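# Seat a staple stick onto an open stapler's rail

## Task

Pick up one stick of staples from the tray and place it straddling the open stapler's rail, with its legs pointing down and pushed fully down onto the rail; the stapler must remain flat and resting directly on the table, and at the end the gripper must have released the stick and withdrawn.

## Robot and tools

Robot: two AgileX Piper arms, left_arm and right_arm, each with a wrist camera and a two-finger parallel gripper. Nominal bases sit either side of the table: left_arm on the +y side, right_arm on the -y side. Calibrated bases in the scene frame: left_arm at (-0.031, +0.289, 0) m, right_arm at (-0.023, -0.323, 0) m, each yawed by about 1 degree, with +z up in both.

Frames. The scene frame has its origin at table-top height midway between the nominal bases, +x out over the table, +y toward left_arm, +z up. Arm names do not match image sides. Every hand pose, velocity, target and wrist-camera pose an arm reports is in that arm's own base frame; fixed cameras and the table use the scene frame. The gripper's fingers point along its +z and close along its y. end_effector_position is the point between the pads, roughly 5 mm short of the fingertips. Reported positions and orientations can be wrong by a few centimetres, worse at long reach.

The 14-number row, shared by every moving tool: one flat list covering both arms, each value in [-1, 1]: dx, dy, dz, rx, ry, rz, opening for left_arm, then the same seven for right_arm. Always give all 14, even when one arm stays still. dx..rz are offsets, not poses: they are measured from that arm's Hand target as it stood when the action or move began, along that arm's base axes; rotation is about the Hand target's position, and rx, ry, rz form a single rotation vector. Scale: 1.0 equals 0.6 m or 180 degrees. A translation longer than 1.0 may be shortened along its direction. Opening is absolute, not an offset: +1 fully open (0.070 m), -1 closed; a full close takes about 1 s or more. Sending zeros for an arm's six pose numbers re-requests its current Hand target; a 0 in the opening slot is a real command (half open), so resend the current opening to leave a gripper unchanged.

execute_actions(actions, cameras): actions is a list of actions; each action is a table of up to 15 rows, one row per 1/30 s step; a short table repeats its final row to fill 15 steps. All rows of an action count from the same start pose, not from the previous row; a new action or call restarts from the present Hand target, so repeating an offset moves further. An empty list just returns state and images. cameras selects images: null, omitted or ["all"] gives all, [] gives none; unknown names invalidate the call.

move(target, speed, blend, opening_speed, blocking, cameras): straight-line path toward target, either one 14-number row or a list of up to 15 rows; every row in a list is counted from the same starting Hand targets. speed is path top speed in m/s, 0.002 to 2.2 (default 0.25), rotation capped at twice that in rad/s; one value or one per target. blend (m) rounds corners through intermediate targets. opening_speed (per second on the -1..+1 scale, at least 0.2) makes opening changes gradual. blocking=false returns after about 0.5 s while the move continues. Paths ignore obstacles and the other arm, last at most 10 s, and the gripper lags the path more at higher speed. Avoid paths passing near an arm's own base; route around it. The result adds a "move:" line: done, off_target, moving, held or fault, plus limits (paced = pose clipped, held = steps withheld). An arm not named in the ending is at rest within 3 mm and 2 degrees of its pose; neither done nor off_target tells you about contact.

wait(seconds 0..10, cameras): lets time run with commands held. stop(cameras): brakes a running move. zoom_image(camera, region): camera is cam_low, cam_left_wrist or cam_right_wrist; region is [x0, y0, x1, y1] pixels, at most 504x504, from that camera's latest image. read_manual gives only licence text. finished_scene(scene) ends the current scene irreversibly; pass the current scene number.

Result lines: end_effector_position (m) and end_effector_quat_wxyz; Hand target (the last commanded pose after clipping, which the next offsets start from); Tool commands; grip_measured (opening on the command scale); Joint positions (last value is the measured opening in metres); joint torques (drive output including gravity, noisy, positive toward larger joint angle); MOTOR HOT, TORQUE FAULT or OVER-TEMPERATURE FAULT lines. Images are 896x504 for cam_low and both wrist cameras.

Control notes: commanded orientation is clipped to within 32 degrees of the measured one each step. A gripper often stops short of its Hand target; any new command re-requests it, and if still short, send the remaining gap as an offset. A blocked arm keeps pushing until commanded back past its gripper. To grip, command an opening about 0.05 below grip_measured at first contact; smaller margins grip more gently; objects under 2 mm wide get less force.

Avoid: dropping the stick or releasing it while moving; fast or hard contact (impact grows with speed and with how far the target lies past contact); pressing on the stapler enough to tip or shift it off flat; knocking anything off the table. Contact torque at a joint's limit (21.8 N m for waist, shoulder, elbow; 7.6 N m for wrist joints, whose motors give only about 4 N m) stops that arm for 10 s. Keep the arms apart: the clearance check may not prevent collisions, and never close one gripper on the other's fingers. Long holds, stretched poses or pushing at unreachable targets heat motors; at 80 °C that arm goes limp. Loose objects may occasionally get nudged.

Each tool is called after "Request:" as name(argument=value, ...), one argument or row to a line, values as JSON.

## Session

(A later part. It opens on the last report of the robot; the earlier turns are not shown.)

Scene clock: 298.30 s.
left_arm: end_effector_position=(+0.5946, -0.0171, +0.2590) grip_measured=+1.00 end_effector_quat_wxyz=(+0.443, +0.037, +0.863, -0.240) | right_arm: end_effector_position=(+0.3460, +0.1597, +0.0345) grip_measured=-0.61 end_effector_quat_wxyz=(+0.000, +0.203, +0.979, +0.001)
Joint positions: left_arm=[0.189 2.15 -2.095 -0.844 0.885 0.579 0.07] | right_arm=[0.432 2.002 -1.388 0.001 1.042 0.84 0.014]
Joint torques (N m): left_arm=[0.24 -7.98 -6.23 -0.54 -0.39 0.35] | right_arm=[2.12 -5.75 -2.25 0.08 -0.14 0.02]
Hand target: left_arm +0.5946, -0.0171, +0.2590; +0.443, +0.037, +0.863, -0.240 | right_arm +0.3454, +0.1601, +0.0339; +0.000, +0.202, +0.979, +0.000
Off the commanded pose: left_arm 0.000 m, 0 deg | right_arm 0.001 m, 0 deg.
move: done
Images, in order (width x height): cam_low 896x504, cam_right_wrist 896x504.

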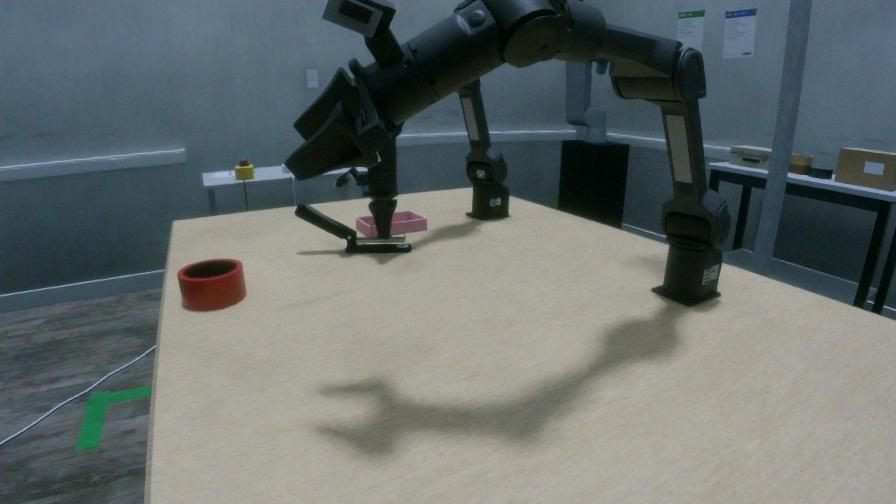

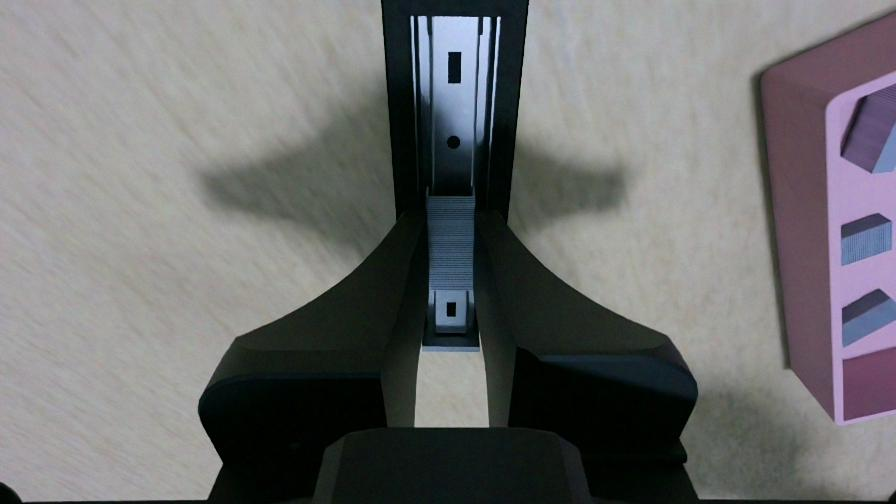

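Request:
move(
  target=[0,0,0,0,0,0,1,-0.0003,-0.0006,-0.006,0,0,-0.004,-0.69],
  speed=0.03,
  cameras=["cam_right_wrist","cam_low"],
)

Request:
zoom_image(
  camera="cam_right_wrist",
  region=[390, 120, 510, 300],
)

Request:
zoom_image(
  camera="cam_low",
  region=[330, 200, 430, 260],
)

Scene clock: 318.80 s.
left_arm: end_effector_position=(+0.5946, -0.0171, +0.2590) grip_measured=+1.00 end_effector_quat_wxyz=(+0.443, +0.037, +0.863, -0.240) | right_arm: end_effector_position=(+0.3457, +0.1599, +0.0307) grip_measured=-0.61 end_effector_quat_wxyz=(+0.001, +0.208, +0.978, +0.001)
Joint positions: left_arm=[0.189 2.15 -2.095 -0.844 0.885 0.579 0.07] | right_arm=[0.433 2.007 -1.379 0.001 1.028 0.852 0.013]
Joint torques (N m): left_arm=[0.22 -7.91 -6.05 -0.56 -0.42 0.3] | right_arm=[0.01 -5.96 -2.32 0.06 0.1 0.04]
Hand target: left_arm +0.5946, -0.0171, +0.2590; +0.443, +0.037, +0.863, -0.240 | right_arm +0.3453, +0.1597, +0.0303; +0.000, +0.208, +0.978, +0.000
Off the commanded pose: left_arm 0.000 m, 0 deg | right_arm 0.001 m, 0 deg.
move: done
Images, in order (width x height): cam_low 896x504, cam_right_wrist 896x504.

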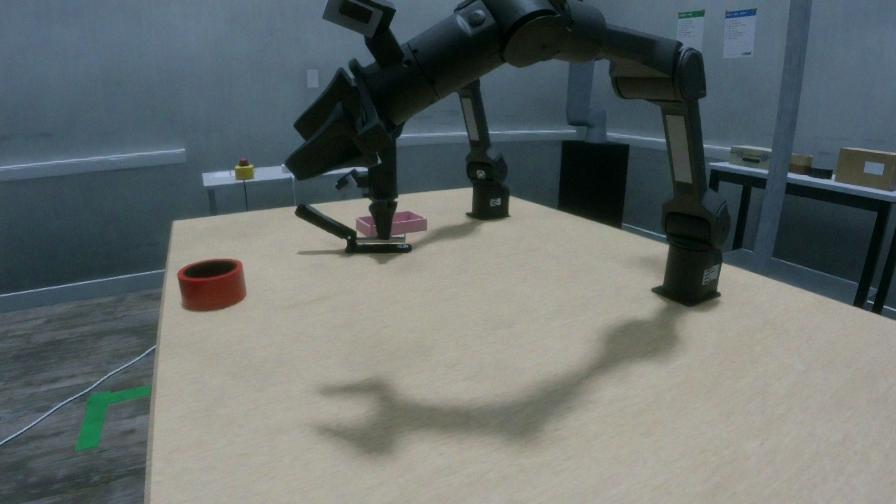

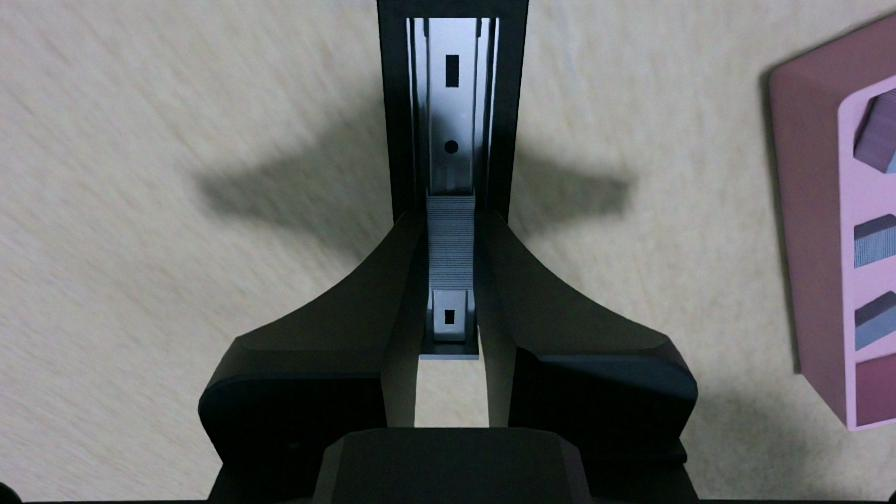

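Scaled by 2.800.

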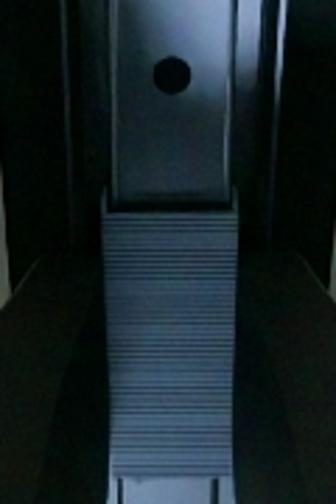

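Scaled by 5.040.

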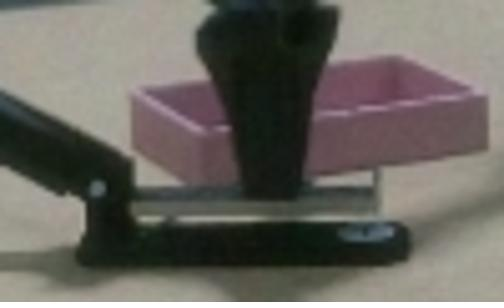

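Request:
move(
  target=[0,0,0,0,0,0,1,0,0,-0.007,0,0,0,-0.69],
  speed=0.03,
  cameras=["cam_right_wrist","cam_low"],
)

Request:
zoom_image(
  camera="cam_right_wrist",
  region=[390, 120, 510, 300],
)

Request:
zoom_image(
  camera="cam_low",
  region=[330, 200, 430, 260],
)

Scene clock: 329.30 s.
left_arm: end_effector_position=(+0.5946, -0.0171, +0.2590) grip_measured=+1.00 end_effector_quat_wxyz=(+0.443, +0.037, +0.863, -0.240) | right_arm: end_effector_position=(+0.3451, +0.1597, +0.0291) grip_measured=-0.61 end_effector_quat_wxyz=(+0.001, +0.208, +0.978, +0.001)
Joint positions: left_arm=[0.189 2.15 -2.095 -0.844 0.885 0.579 0.07] | right_arm=[0.433 2.007 -1.372 0.001 1.021 0.852 0.014]
Joint torques (N m): left_arm=[0.19 -8.07 -6.34 -0.54 -0.45 0.3] | right_arm=[0.14 3.89 0.04 -0.02 -3.64 -0.03]
Hand target: left_arm +0.5946, -0.0171, +0.2590; +0.443, +0.037, +0.863, -0.240 | right_arm +0.3453, +0.1597, +0.0261; +0.000, +0.208, +0.978, +0.000
Off the commanded pose: left_arm 0.000 m, 0 deg | right_arm 0.003 m, 0 deg.
move: done
Images, in order (width x height): cam_low 896x504, cam_right_wrist 896x504.

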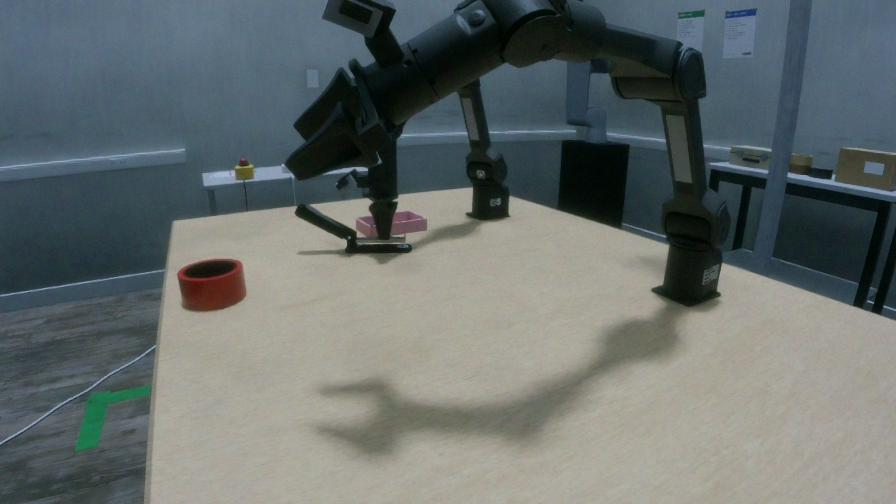

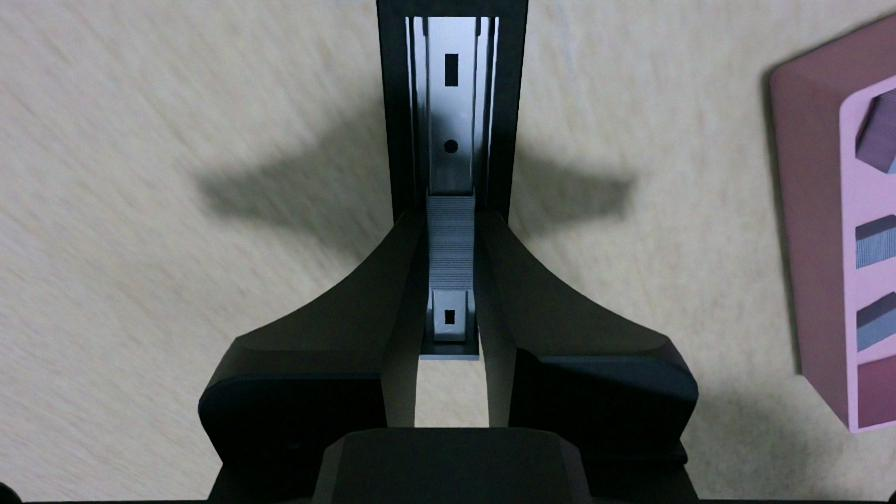

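Scaled by 2.800.

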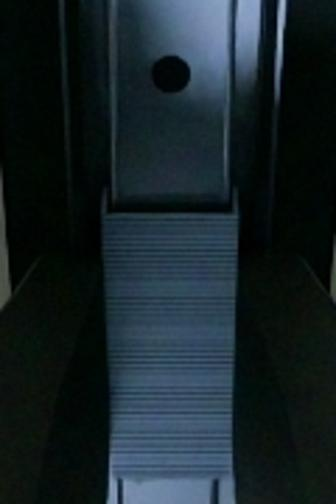

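Scaled by 5.040.

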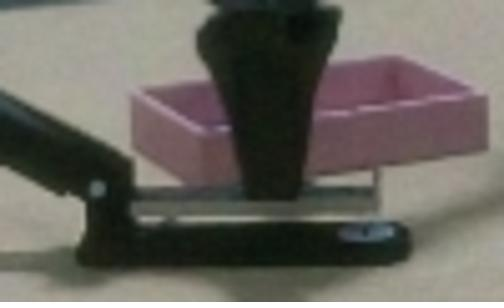

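Request:
move(
  target=[
    [0,0,0,0,0,0,1,0,0,0.0045,0,0,0,-0.69],
    [0,0,0,0,0,0,1,0,0,0.0045,0,0,0,-0.5],
  ],
  speed=0.03,
  opening_speed=0.3,
  cameras=["cam_right_wrist"],
)

Request:
zoom_image(
  camera="cam_right_wrist",
  region=[390, 160, 510, 340],
)

Scene clock: 345.67 s.
left_arm: end_effector_position=(+0.5946, -0.0171, +0.2590) grip_measured=+1.00 end_effector_quat_wxyz=(+0.443, +0.037, +0.863, -0.240) | right_arm: end_effector_position=(+0.3460, +0.1609, +0.0295) grip_measured=-0.50 end_effector_quat_wxyz=(+0.001, +0.208, +0.978, +0.002)
Joint positions: left_arm=[0.189 2.15 -2.095 -0.844 0.885 0.579 0.07] | right_arm=[0.434 2.009 -1.377 0.003 1.021 0.852 0.017]
Joint torques (N m): left_arm=[0.22 -8.16 -6.24 -0.55 -0.45 0.33] | right_arm=[-1.92 4.05 0.7 -1.68 -1.38 -0.12]
Hand target: left_arm +0.5946, -0.0171, +0.2590; +0.443, +0.037, +0.863, -0.240 | right_arm +0.3453, +0.1597, +0.0288; +0.000, +0.208, +0.978, +0.000
Off the commanded pose: left_arm 0.000 m, 0 deg | right_arm 0.002 m, 0 deg.
move: done
Images, in order (width x height): cam_right_wrist 896x504.

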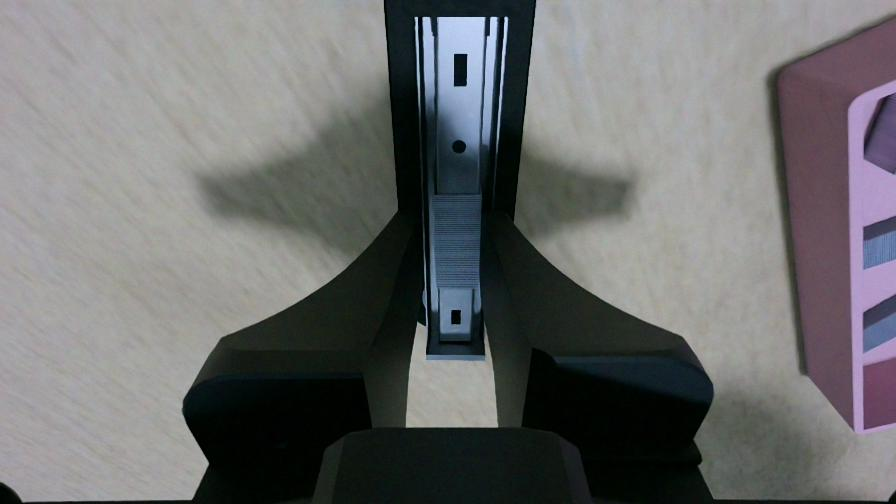

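Scaled by 2.800.

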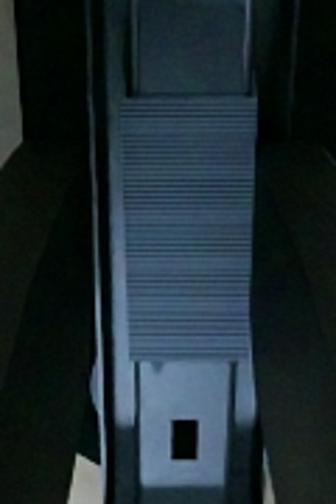

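Request:
move(
  target=[
    [0,0,0,0,0,0,1,0.001,0.0018,0.01,0,0,0,-0.5],
    [0,0,0,0,0,0,1,0.001,0.0018,0.04,0,0,0,-0.5],
  ],
  speed=0.06,
  cameras=["cam_right_wrist"],
)

Request:
zoom_image(
  camera="cam_right_wrist",
  region=[390, 120, 530, 330],
)

Scene clock: 361.50 s.
left_arm: end_effector_position=(+0.5946, -0.0171, +0.2590) grip_measured=+1.00 end_effector_quat_wxyz=(+0.443, +0.037, +0.863, -0.240) | right_arm: end_effector_position=(+0.3456, +0.1602, +0.0522) grip_measured=-0.50 end_effector_quat_wxyz=(-0.001, +0.208, +0.978, -0.001)
Joint positions: left_arm=[0.189 2.15 -2.095 -0.844 0.885 0.579 0.07] | right_arm=[0.434 1.979 -1.427 0 1.108 0.854 0.017]
Joint torques (N m): left_arm=[0.2 -8.19 -6.24 -0.56 -0.46 0.29] | right_arm=[1.47 -7.15 -4.12 0.06 -0.14 0.03]
Hand target: left_arm +0.5946, -0.0171, +0.2590; +0.443, +0.037, +0.863, -0.240 | right_arm +0.3459, +0.1608, +0.0528; +0.000, +0.208, +0.978, +0.000
Off the commanded pose: left_arm 0.000 m, 0 deg | right_arm 0.001 m, 0 deg.
move: done
Images, in order (width x height): cam_right_wrist 896x504.

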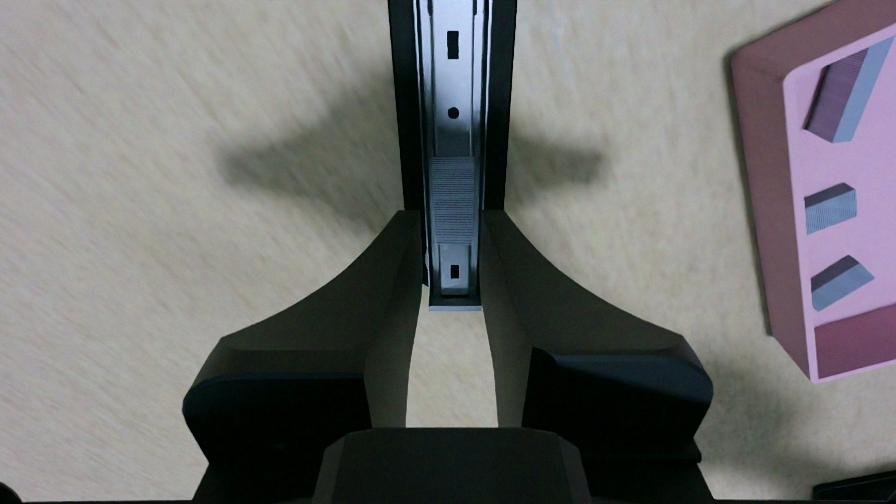

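Scaled by 2.400.

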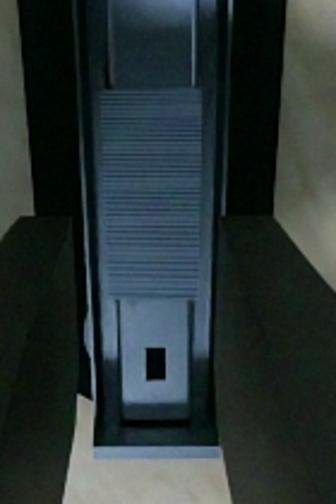

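Request:
move(
  target=[
    [0,0,0,0,0,0,1,-0.0007,-0.0015,0,0,0,0,-1],
    [0,0,0,0,0,0,1,-0.0007,-0.0015,-0.045,0,0,0,-1],
  ],
  speed=0.03,
  cameras=["cam_right_wrist"],
)

Scene clock: 379.70 s.
left_arm: end_effector_position=(+0.5946, -0.0171, +0.2590) grip_measured=+1.00 end_effector_quat_wxyz=(+0.443, +0.037, +0.863, -0.240) | right_arm: end_effector_position=(+0.3480, +0.1613, +0.0310) grip_measured=-0.98 end_effector_quat_wxyz=(+0.006, +0.208, +0.978, +0.005)
Joint positions: left_arm=[0.189 2.15 -2.095 -0.844 0.885 0.579 0.07] | right_arm=[0.434 2.005 -1.377 0 1.014 0.853 0.001]
Joint torques (N m): left_arm=[0.31 -8.09 -6.26 -0.5 -0.43 0.34] | right_arm=[0.19 6.82 5.35 -0.25 -0.22 -0.04]
Hand target: left_arm +0.5946, -0.0171, +0.2590; +0.443, +0.037, +0.863, -0.240 | right_arm +0.3454, +0.1599, +0.0258; +0.000, +0.208, +0.978, +0.000
Off the commanded pose: left_arm 0.000 m, 0 deg | right_arm 0.006 m, 1 deg.
move: off_target (right_arm)
Images, in order (width x height): cam_right_wrist 896x504.

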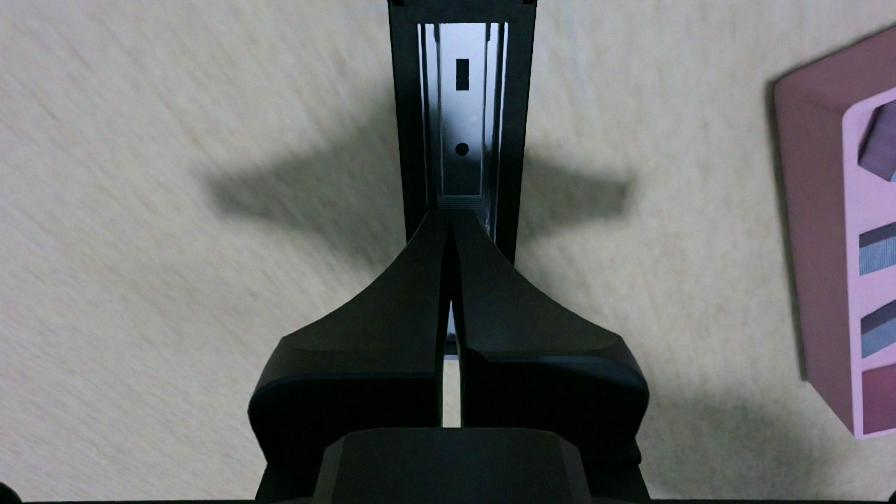

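Request:
move(
  target=[
    [0,0,0,0,0,0,1,0.001,0.0005,0.01,0,0,0,-1],
    [0,0,0,0,0,0,1,-0.0005,-0.0015,0.06,0,0,0,-1],
  ],
  speed=0.06,
  cameras=["cam_right_wrist"],
)

Request:
zoom_image(
  camera="cam_right_wrist",
  region=[390, 80, 530, 290],
)

Scene clock: 396.50 s.
left_arm: end_effector_position=(+0.5946, -0.0171, +0.2590) grip_measured=+1.00 end_effector_quat_wxyz=(+0.443, +0.037, +0.863, -0.240) | right_arm: end_effector_position=(+0.3446, +0.1589, +0.0609) grip_measured=-0.98 end_effector_quat_wxyz=(-0.002, +0.208, +0.978, -0.001)
Joint positions: left_arm=[0.189 2.15 -2.095 -0.844 0.885 0.579 0.07] | right_arm=[0.432 1.964 -1.439 0 1.137 0.851 0.001]
Joint torques (N m): left_arm=[0.21 -8.27 -6.1 -0.54 -0.43 0.34] | right_arm=[-0.21 -7.05 -4.13 0.06 -0.15 -0.06]
Hand target: left_arm +0.5946, -0.0171, +0.2590; +0.443, +0.037, +0.863, -0.240 | right_arm +0.3451, +0.1590, +0.0618; +0.000, +0.208, +0.978, +0.000
Off the commanded pose: left_arm 0.000 m, 0 deg | right_arm 0.001 m, 0 deg.
move: done
Images, in order (width x height): cam_right_wrist 896x504.

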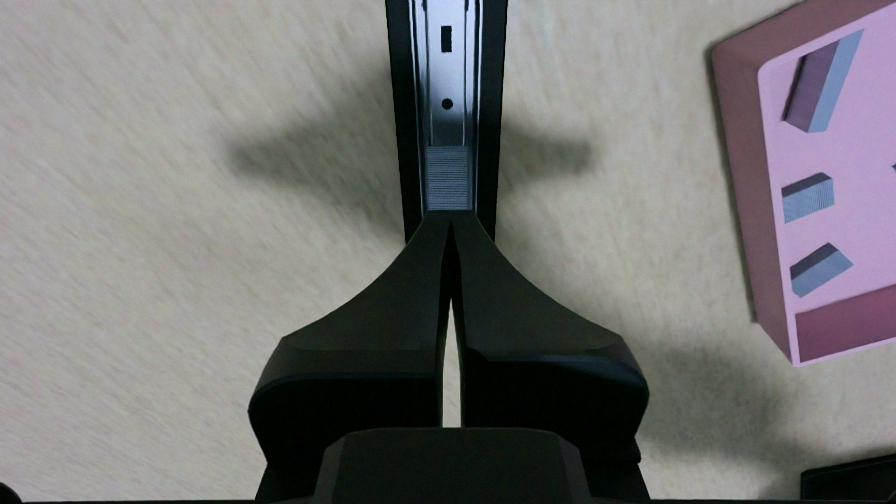

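Scaled by 2.400.

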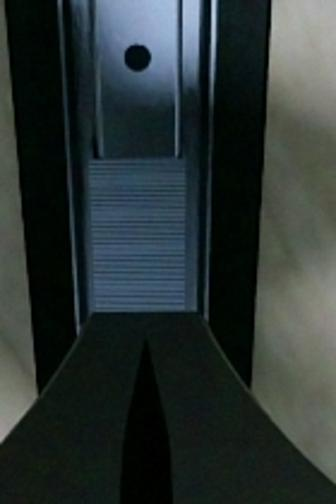

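Request:
move(
  target=[0,0,0,0,0,0,1,-0.0005,0.0003,-0.056,0,0,0,-1],
  speed=0.04,
  cameras=["cam_right_wrist","cam_low"],
)

Request:
zoom_image(
  camera="cam_low",
  region=[330, 200, 430, 260],
)

Request:
move(
  target=[
    [0,0,0,0,0,0,1,0,0,0.013,0,0,0,-1],
    [0,0,0,0,0,0,1,-0.06,0.02,0.16,0,0,0,-1],
  ],
  speed=0.12,
)

Request:
zoom_image(
  camera="cam_right_wrist",
  region=[380, 60, 540, 220],
)

Request:
zoom_image(
  camera="cam_low",
  region=[330, 200, 430, 260],
)

Scene clock: 413.93 s.
left_arm: end_effector_position=(+0.5946, -0.0171, +0.2590) grip_measured=+1.00 end_effector_quat_wxyz=(+0.443, +0.037, +0.863, -0.240) | right_arm: end_effector_position=(+0.3468, +0.1602, +0.0313) grip_measured=-0.98 end_effector_quat_wxyz=(+0.004, +0.208, +0.978, +0.004)
Joint positions: left_arm=[0.189 2.15 -2.095 -0.844 0.885 0.579 0.07] | right_arm=[0.432 2.003 -1.376 0.001 1.02 0.851 0.001]
Joint torques (N m): left_arm=[0.38 -7.98 -6.2 -0.55 -0.46 0.31] | right_arm=[1.05 1.2 1.68 -0.41 0 -0.01]
Hand target: left_arm +0.5946, -0.0171, +0.2590; +0.443, +0.037, +0.863, -0.240 | right_arm +0.3448, +0.1592, +0.0282; +0.000, +0.208, +0.978, +0.000
Off the commanded pose: left_arm 0.000 m, 0 deg | right_arm 0.004 m, 1 deg.
move: off_target (right_arm)
Images, in order (width x height): cam_low 896x504, cam_right_wrist 896x504.

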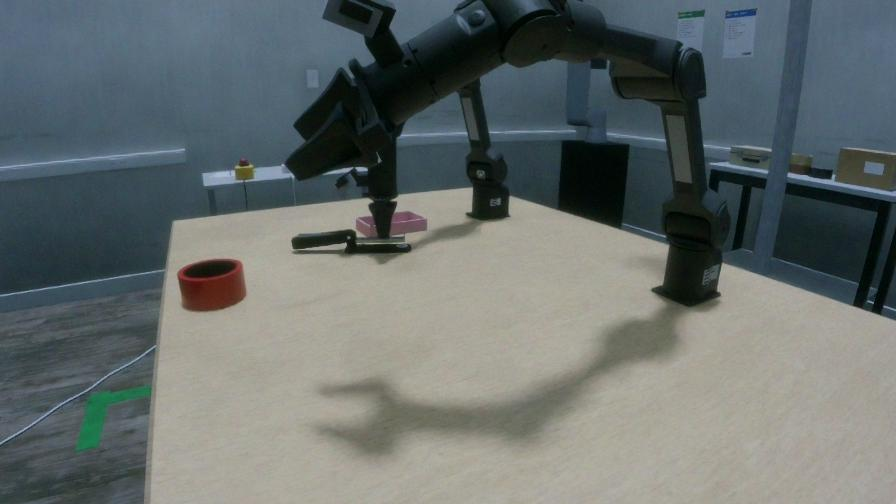

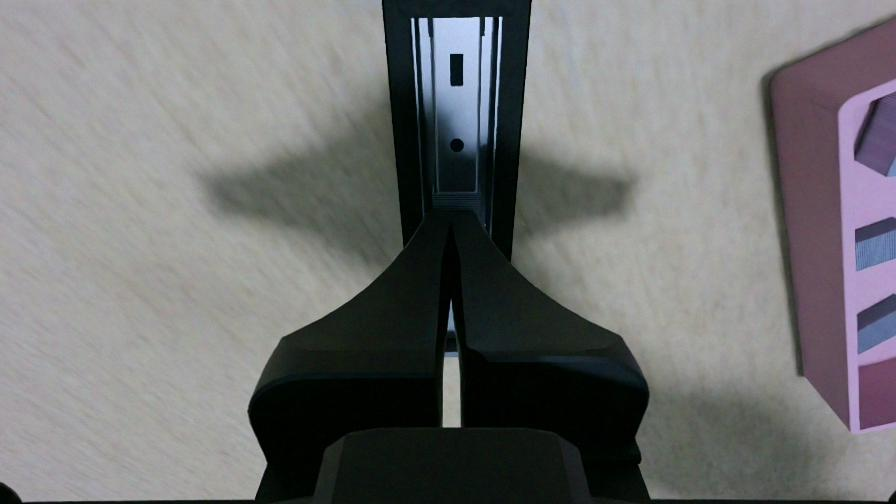

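Scaled by 5.040.

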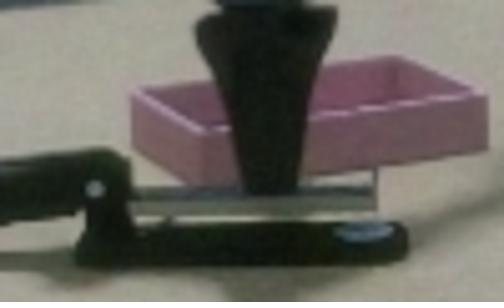

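Scene clock: 415.13 s.
left_arm: end_effector_position=(+0.5946, -0.0171, +0.2590) grip_measured=+1.00 end_effector_quat_wxyz=(+0.443, +0.037, +0.863, -0.240) | right_arm: end_effector_position=(+0.3088, +0.1712, +0.1246) grip_measured=-0.98 end_effector_quat_wxyz=(+0.028, +0.208, +0.977, +0.024)
Joint positions: left_arm=[0.189 2.15 -2.095 -0.844 0.885 0.579 0.07] | right_arm=[0.506 1.755 -1.39 0 1.219 0.925 0.001]
Joint torques (N m): left_arm=[0.34 -8.19 -6.21 -0.55 -0.41 0.33] | right_arm=[0.74 -4.68 -2.82 -0.01 -0.01 -0.05]
Hand target: left_arm +0.5946, -0.0171, +0.2590; +0.443, +0.037, +0.863, -0.240 | right_arm +0.3088, +0.1712, +0.1242; +0.000, +0.208, +0.978, +0.000
Off the commanded pose: left_arm 0.000 m, 0 deg | right_arm 0.000 m, 4 deg.
joint sent to its limit (right arm) — joint 5 (wrist pitch), upper limit. The joint targets are off in orientation, not in position.
move: off_target (right_arm)

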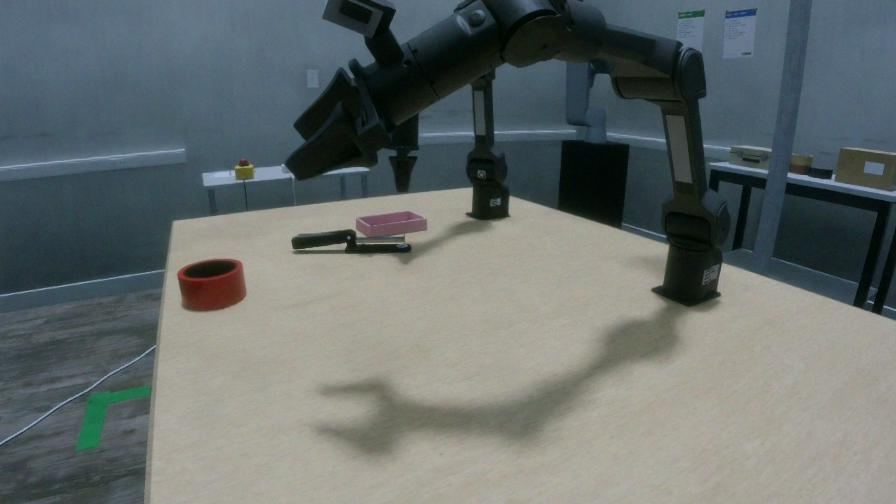

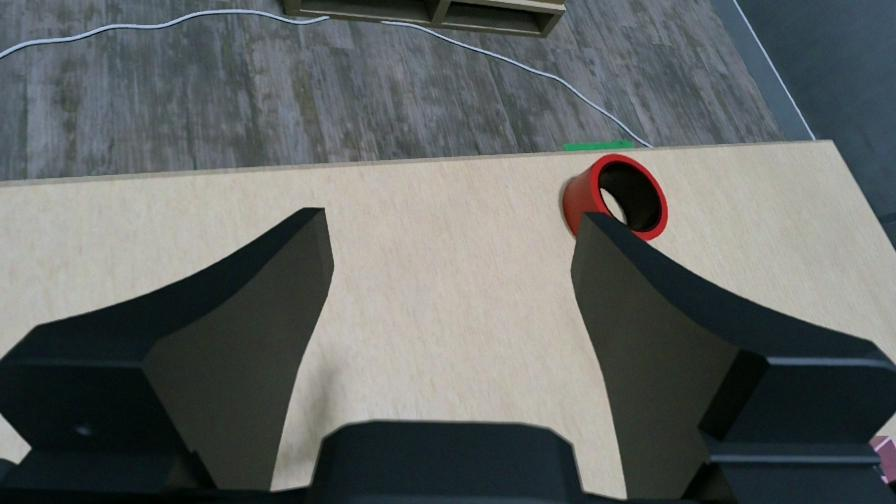

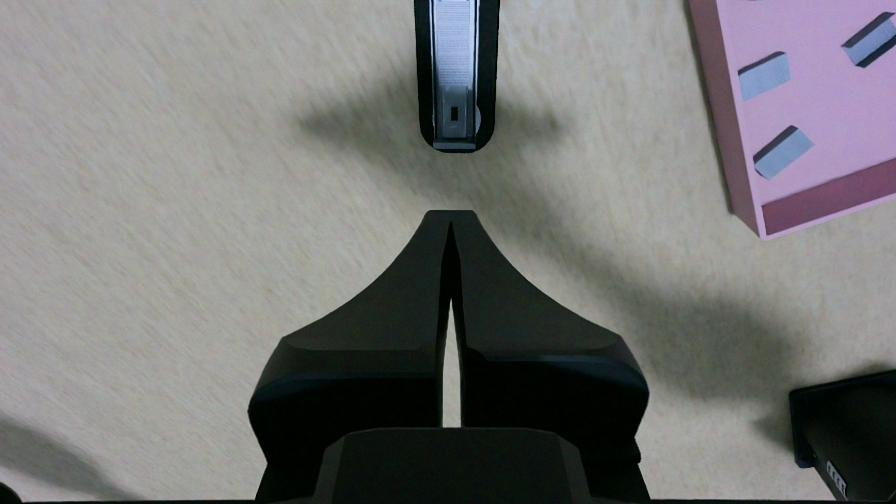

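Scaled by 3.150.

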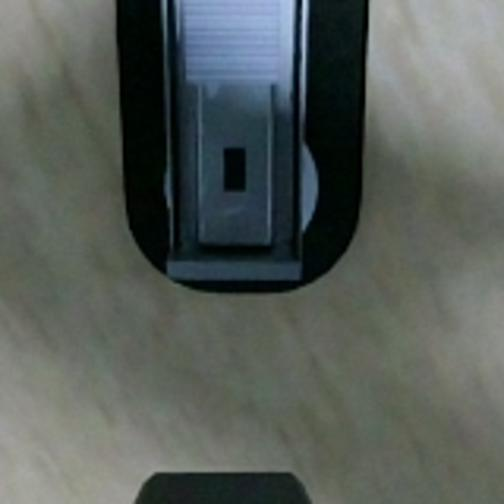

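Scaled by 5.040.

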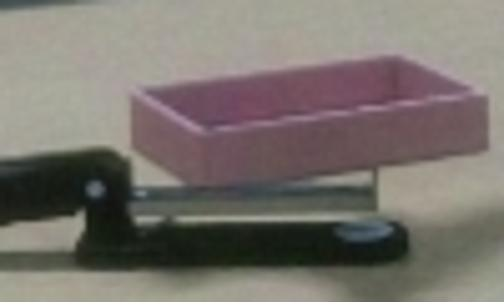

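Request:
move(
  target=[0,0,0,0,0,0,1,0.04,-0.02,-0.06,0,0,0,-1],
  cameras=["cam_right_wrist","cam_low"],
)

Request:
zoom_image(
  camera="cam_right_wrist",
  region=[390, 100, 510, 210],
)

Request:
zoom_image(
  camera="cam_low",
  region=[345, 225, 415, 255],
)

Scene clock: 429.43 s.
left_arm: end_effector_position=(+0.5946, -0.0171, +0.2590) grip_measured=+1.00 end_effector_quat_wxyz=(+0.443, +0.037, +0.863, -0.240) | right_arm: end_effector_position=(+0.3329, +0.1588, +0.0875) grip_measured=-0.98 end_effector_quat_wxyz=(-0.001, +0.208, +0.978, -0.001)
Joint positions: left_arm=[0.189 2.15 -2.095 -0.844 0.885 0.579 0.07] | right_arm=[0.445 1.898 -1.446 0 1.209 0.865 0.001]
Joint torques (N m): left_arm=[0.26 -8.19 -5.94 -0.58 -0.42 0.3] | right_arm=[1.2 -6.74 -4.1 -0.13 0.04 0.05]
Hand target: left_arm +0.5946, -0.0171, +0.2590; +0.443, +0.037, +0.863, -0.240 | right_arm +0.3328, +0.1592, +0.0882; +0.000, +0.208, +0.978, +0.000
Off the commanded pose: left_arm 0.000 m, 0 deg | right_arm 0.001 m, 0 deg.
move: done
Images, in order (width x height): cam_low 896x504, cam_right_wrist 896x504.

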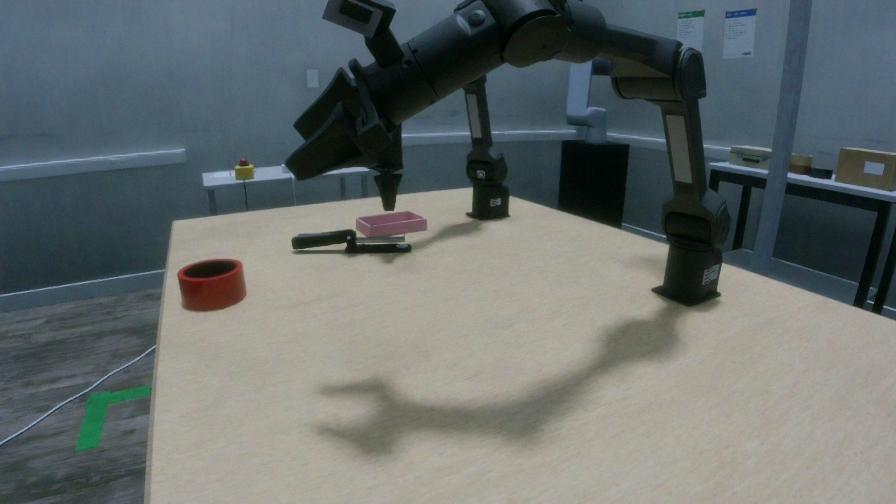

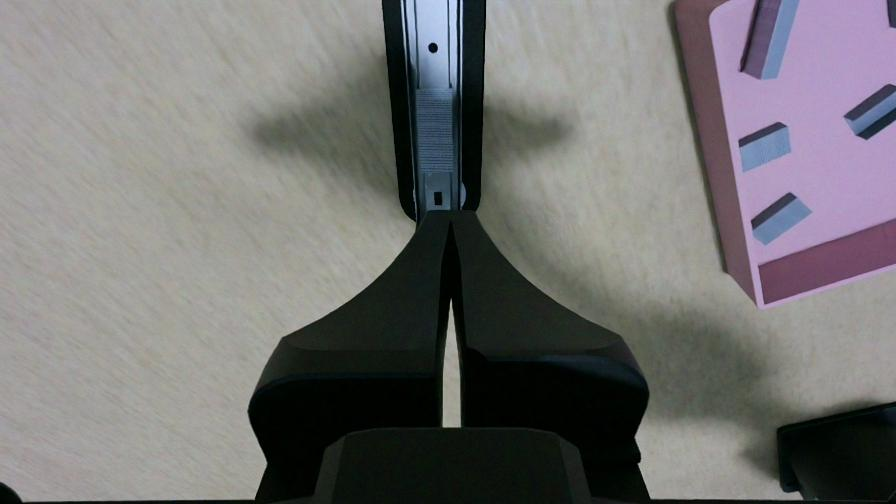

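Scaled by 4.200.

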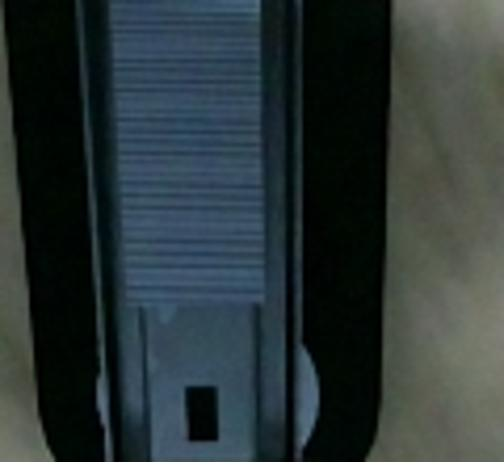

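Scaled by 7.200.

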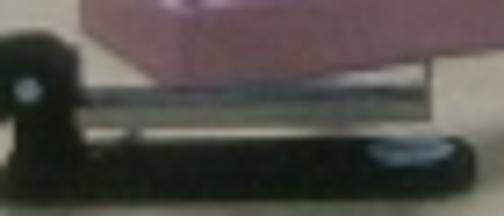

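Request:
move(
  target=[0,0,0,0,0,0,1,-0.1,-0.1,0.08,0,0,0,-1],
  cameras=[],
)

Request:
finished_scene(
  scene=1,
)

Scene clock: 437.60 s.
left_arm: end_effector_position=(+0.5946, -0.0171, +0.2590) grip_measured=+1.00 end_effector_quat_wxyz=(+0.443, +0.037, +0.863, -0.240) | right_arm: end_effector_position=(+0.2728, +0.0989, +0.1359) grip_measured=-0.98 end_effector_quat_wxyz=(+0.028, +0.208, +0.977, +0.018)
Joint positions: left_arm=[0.189 2.15 -2.095 -0.844 0.885 0.579 0.07] | right_arm=[0.348 1.535 -1.163 0 1.219 0.768 0.001]
Joint torques (N m): left_arm=[0.26 -8.29 -6.05 -0.55 -0.45 0.27] | right_arm=[0.69 -3.39 -3.8 0.07 -0.01 0.01]
Hand target: left_arm +0.5946, -0.0171, +0.2590; +0.443, +0.037, +0.863, -0.240 | right_arm +0.2728, +0.0992, +0.1362; +0.000, +0.208, +0.978, +0.000
Off the commanded pose: left_arm 0.000 m, 0 deg | right_arm 0.000 m, 4 deg.
joint sent to its limit (right arm) — joint 5 (wrist pitch), upper limit. The joint targets are off in orientation, not in position.
move: off_target (right_arm)
No camera images: "cameras" was empty.

The scene is finished: the task was done.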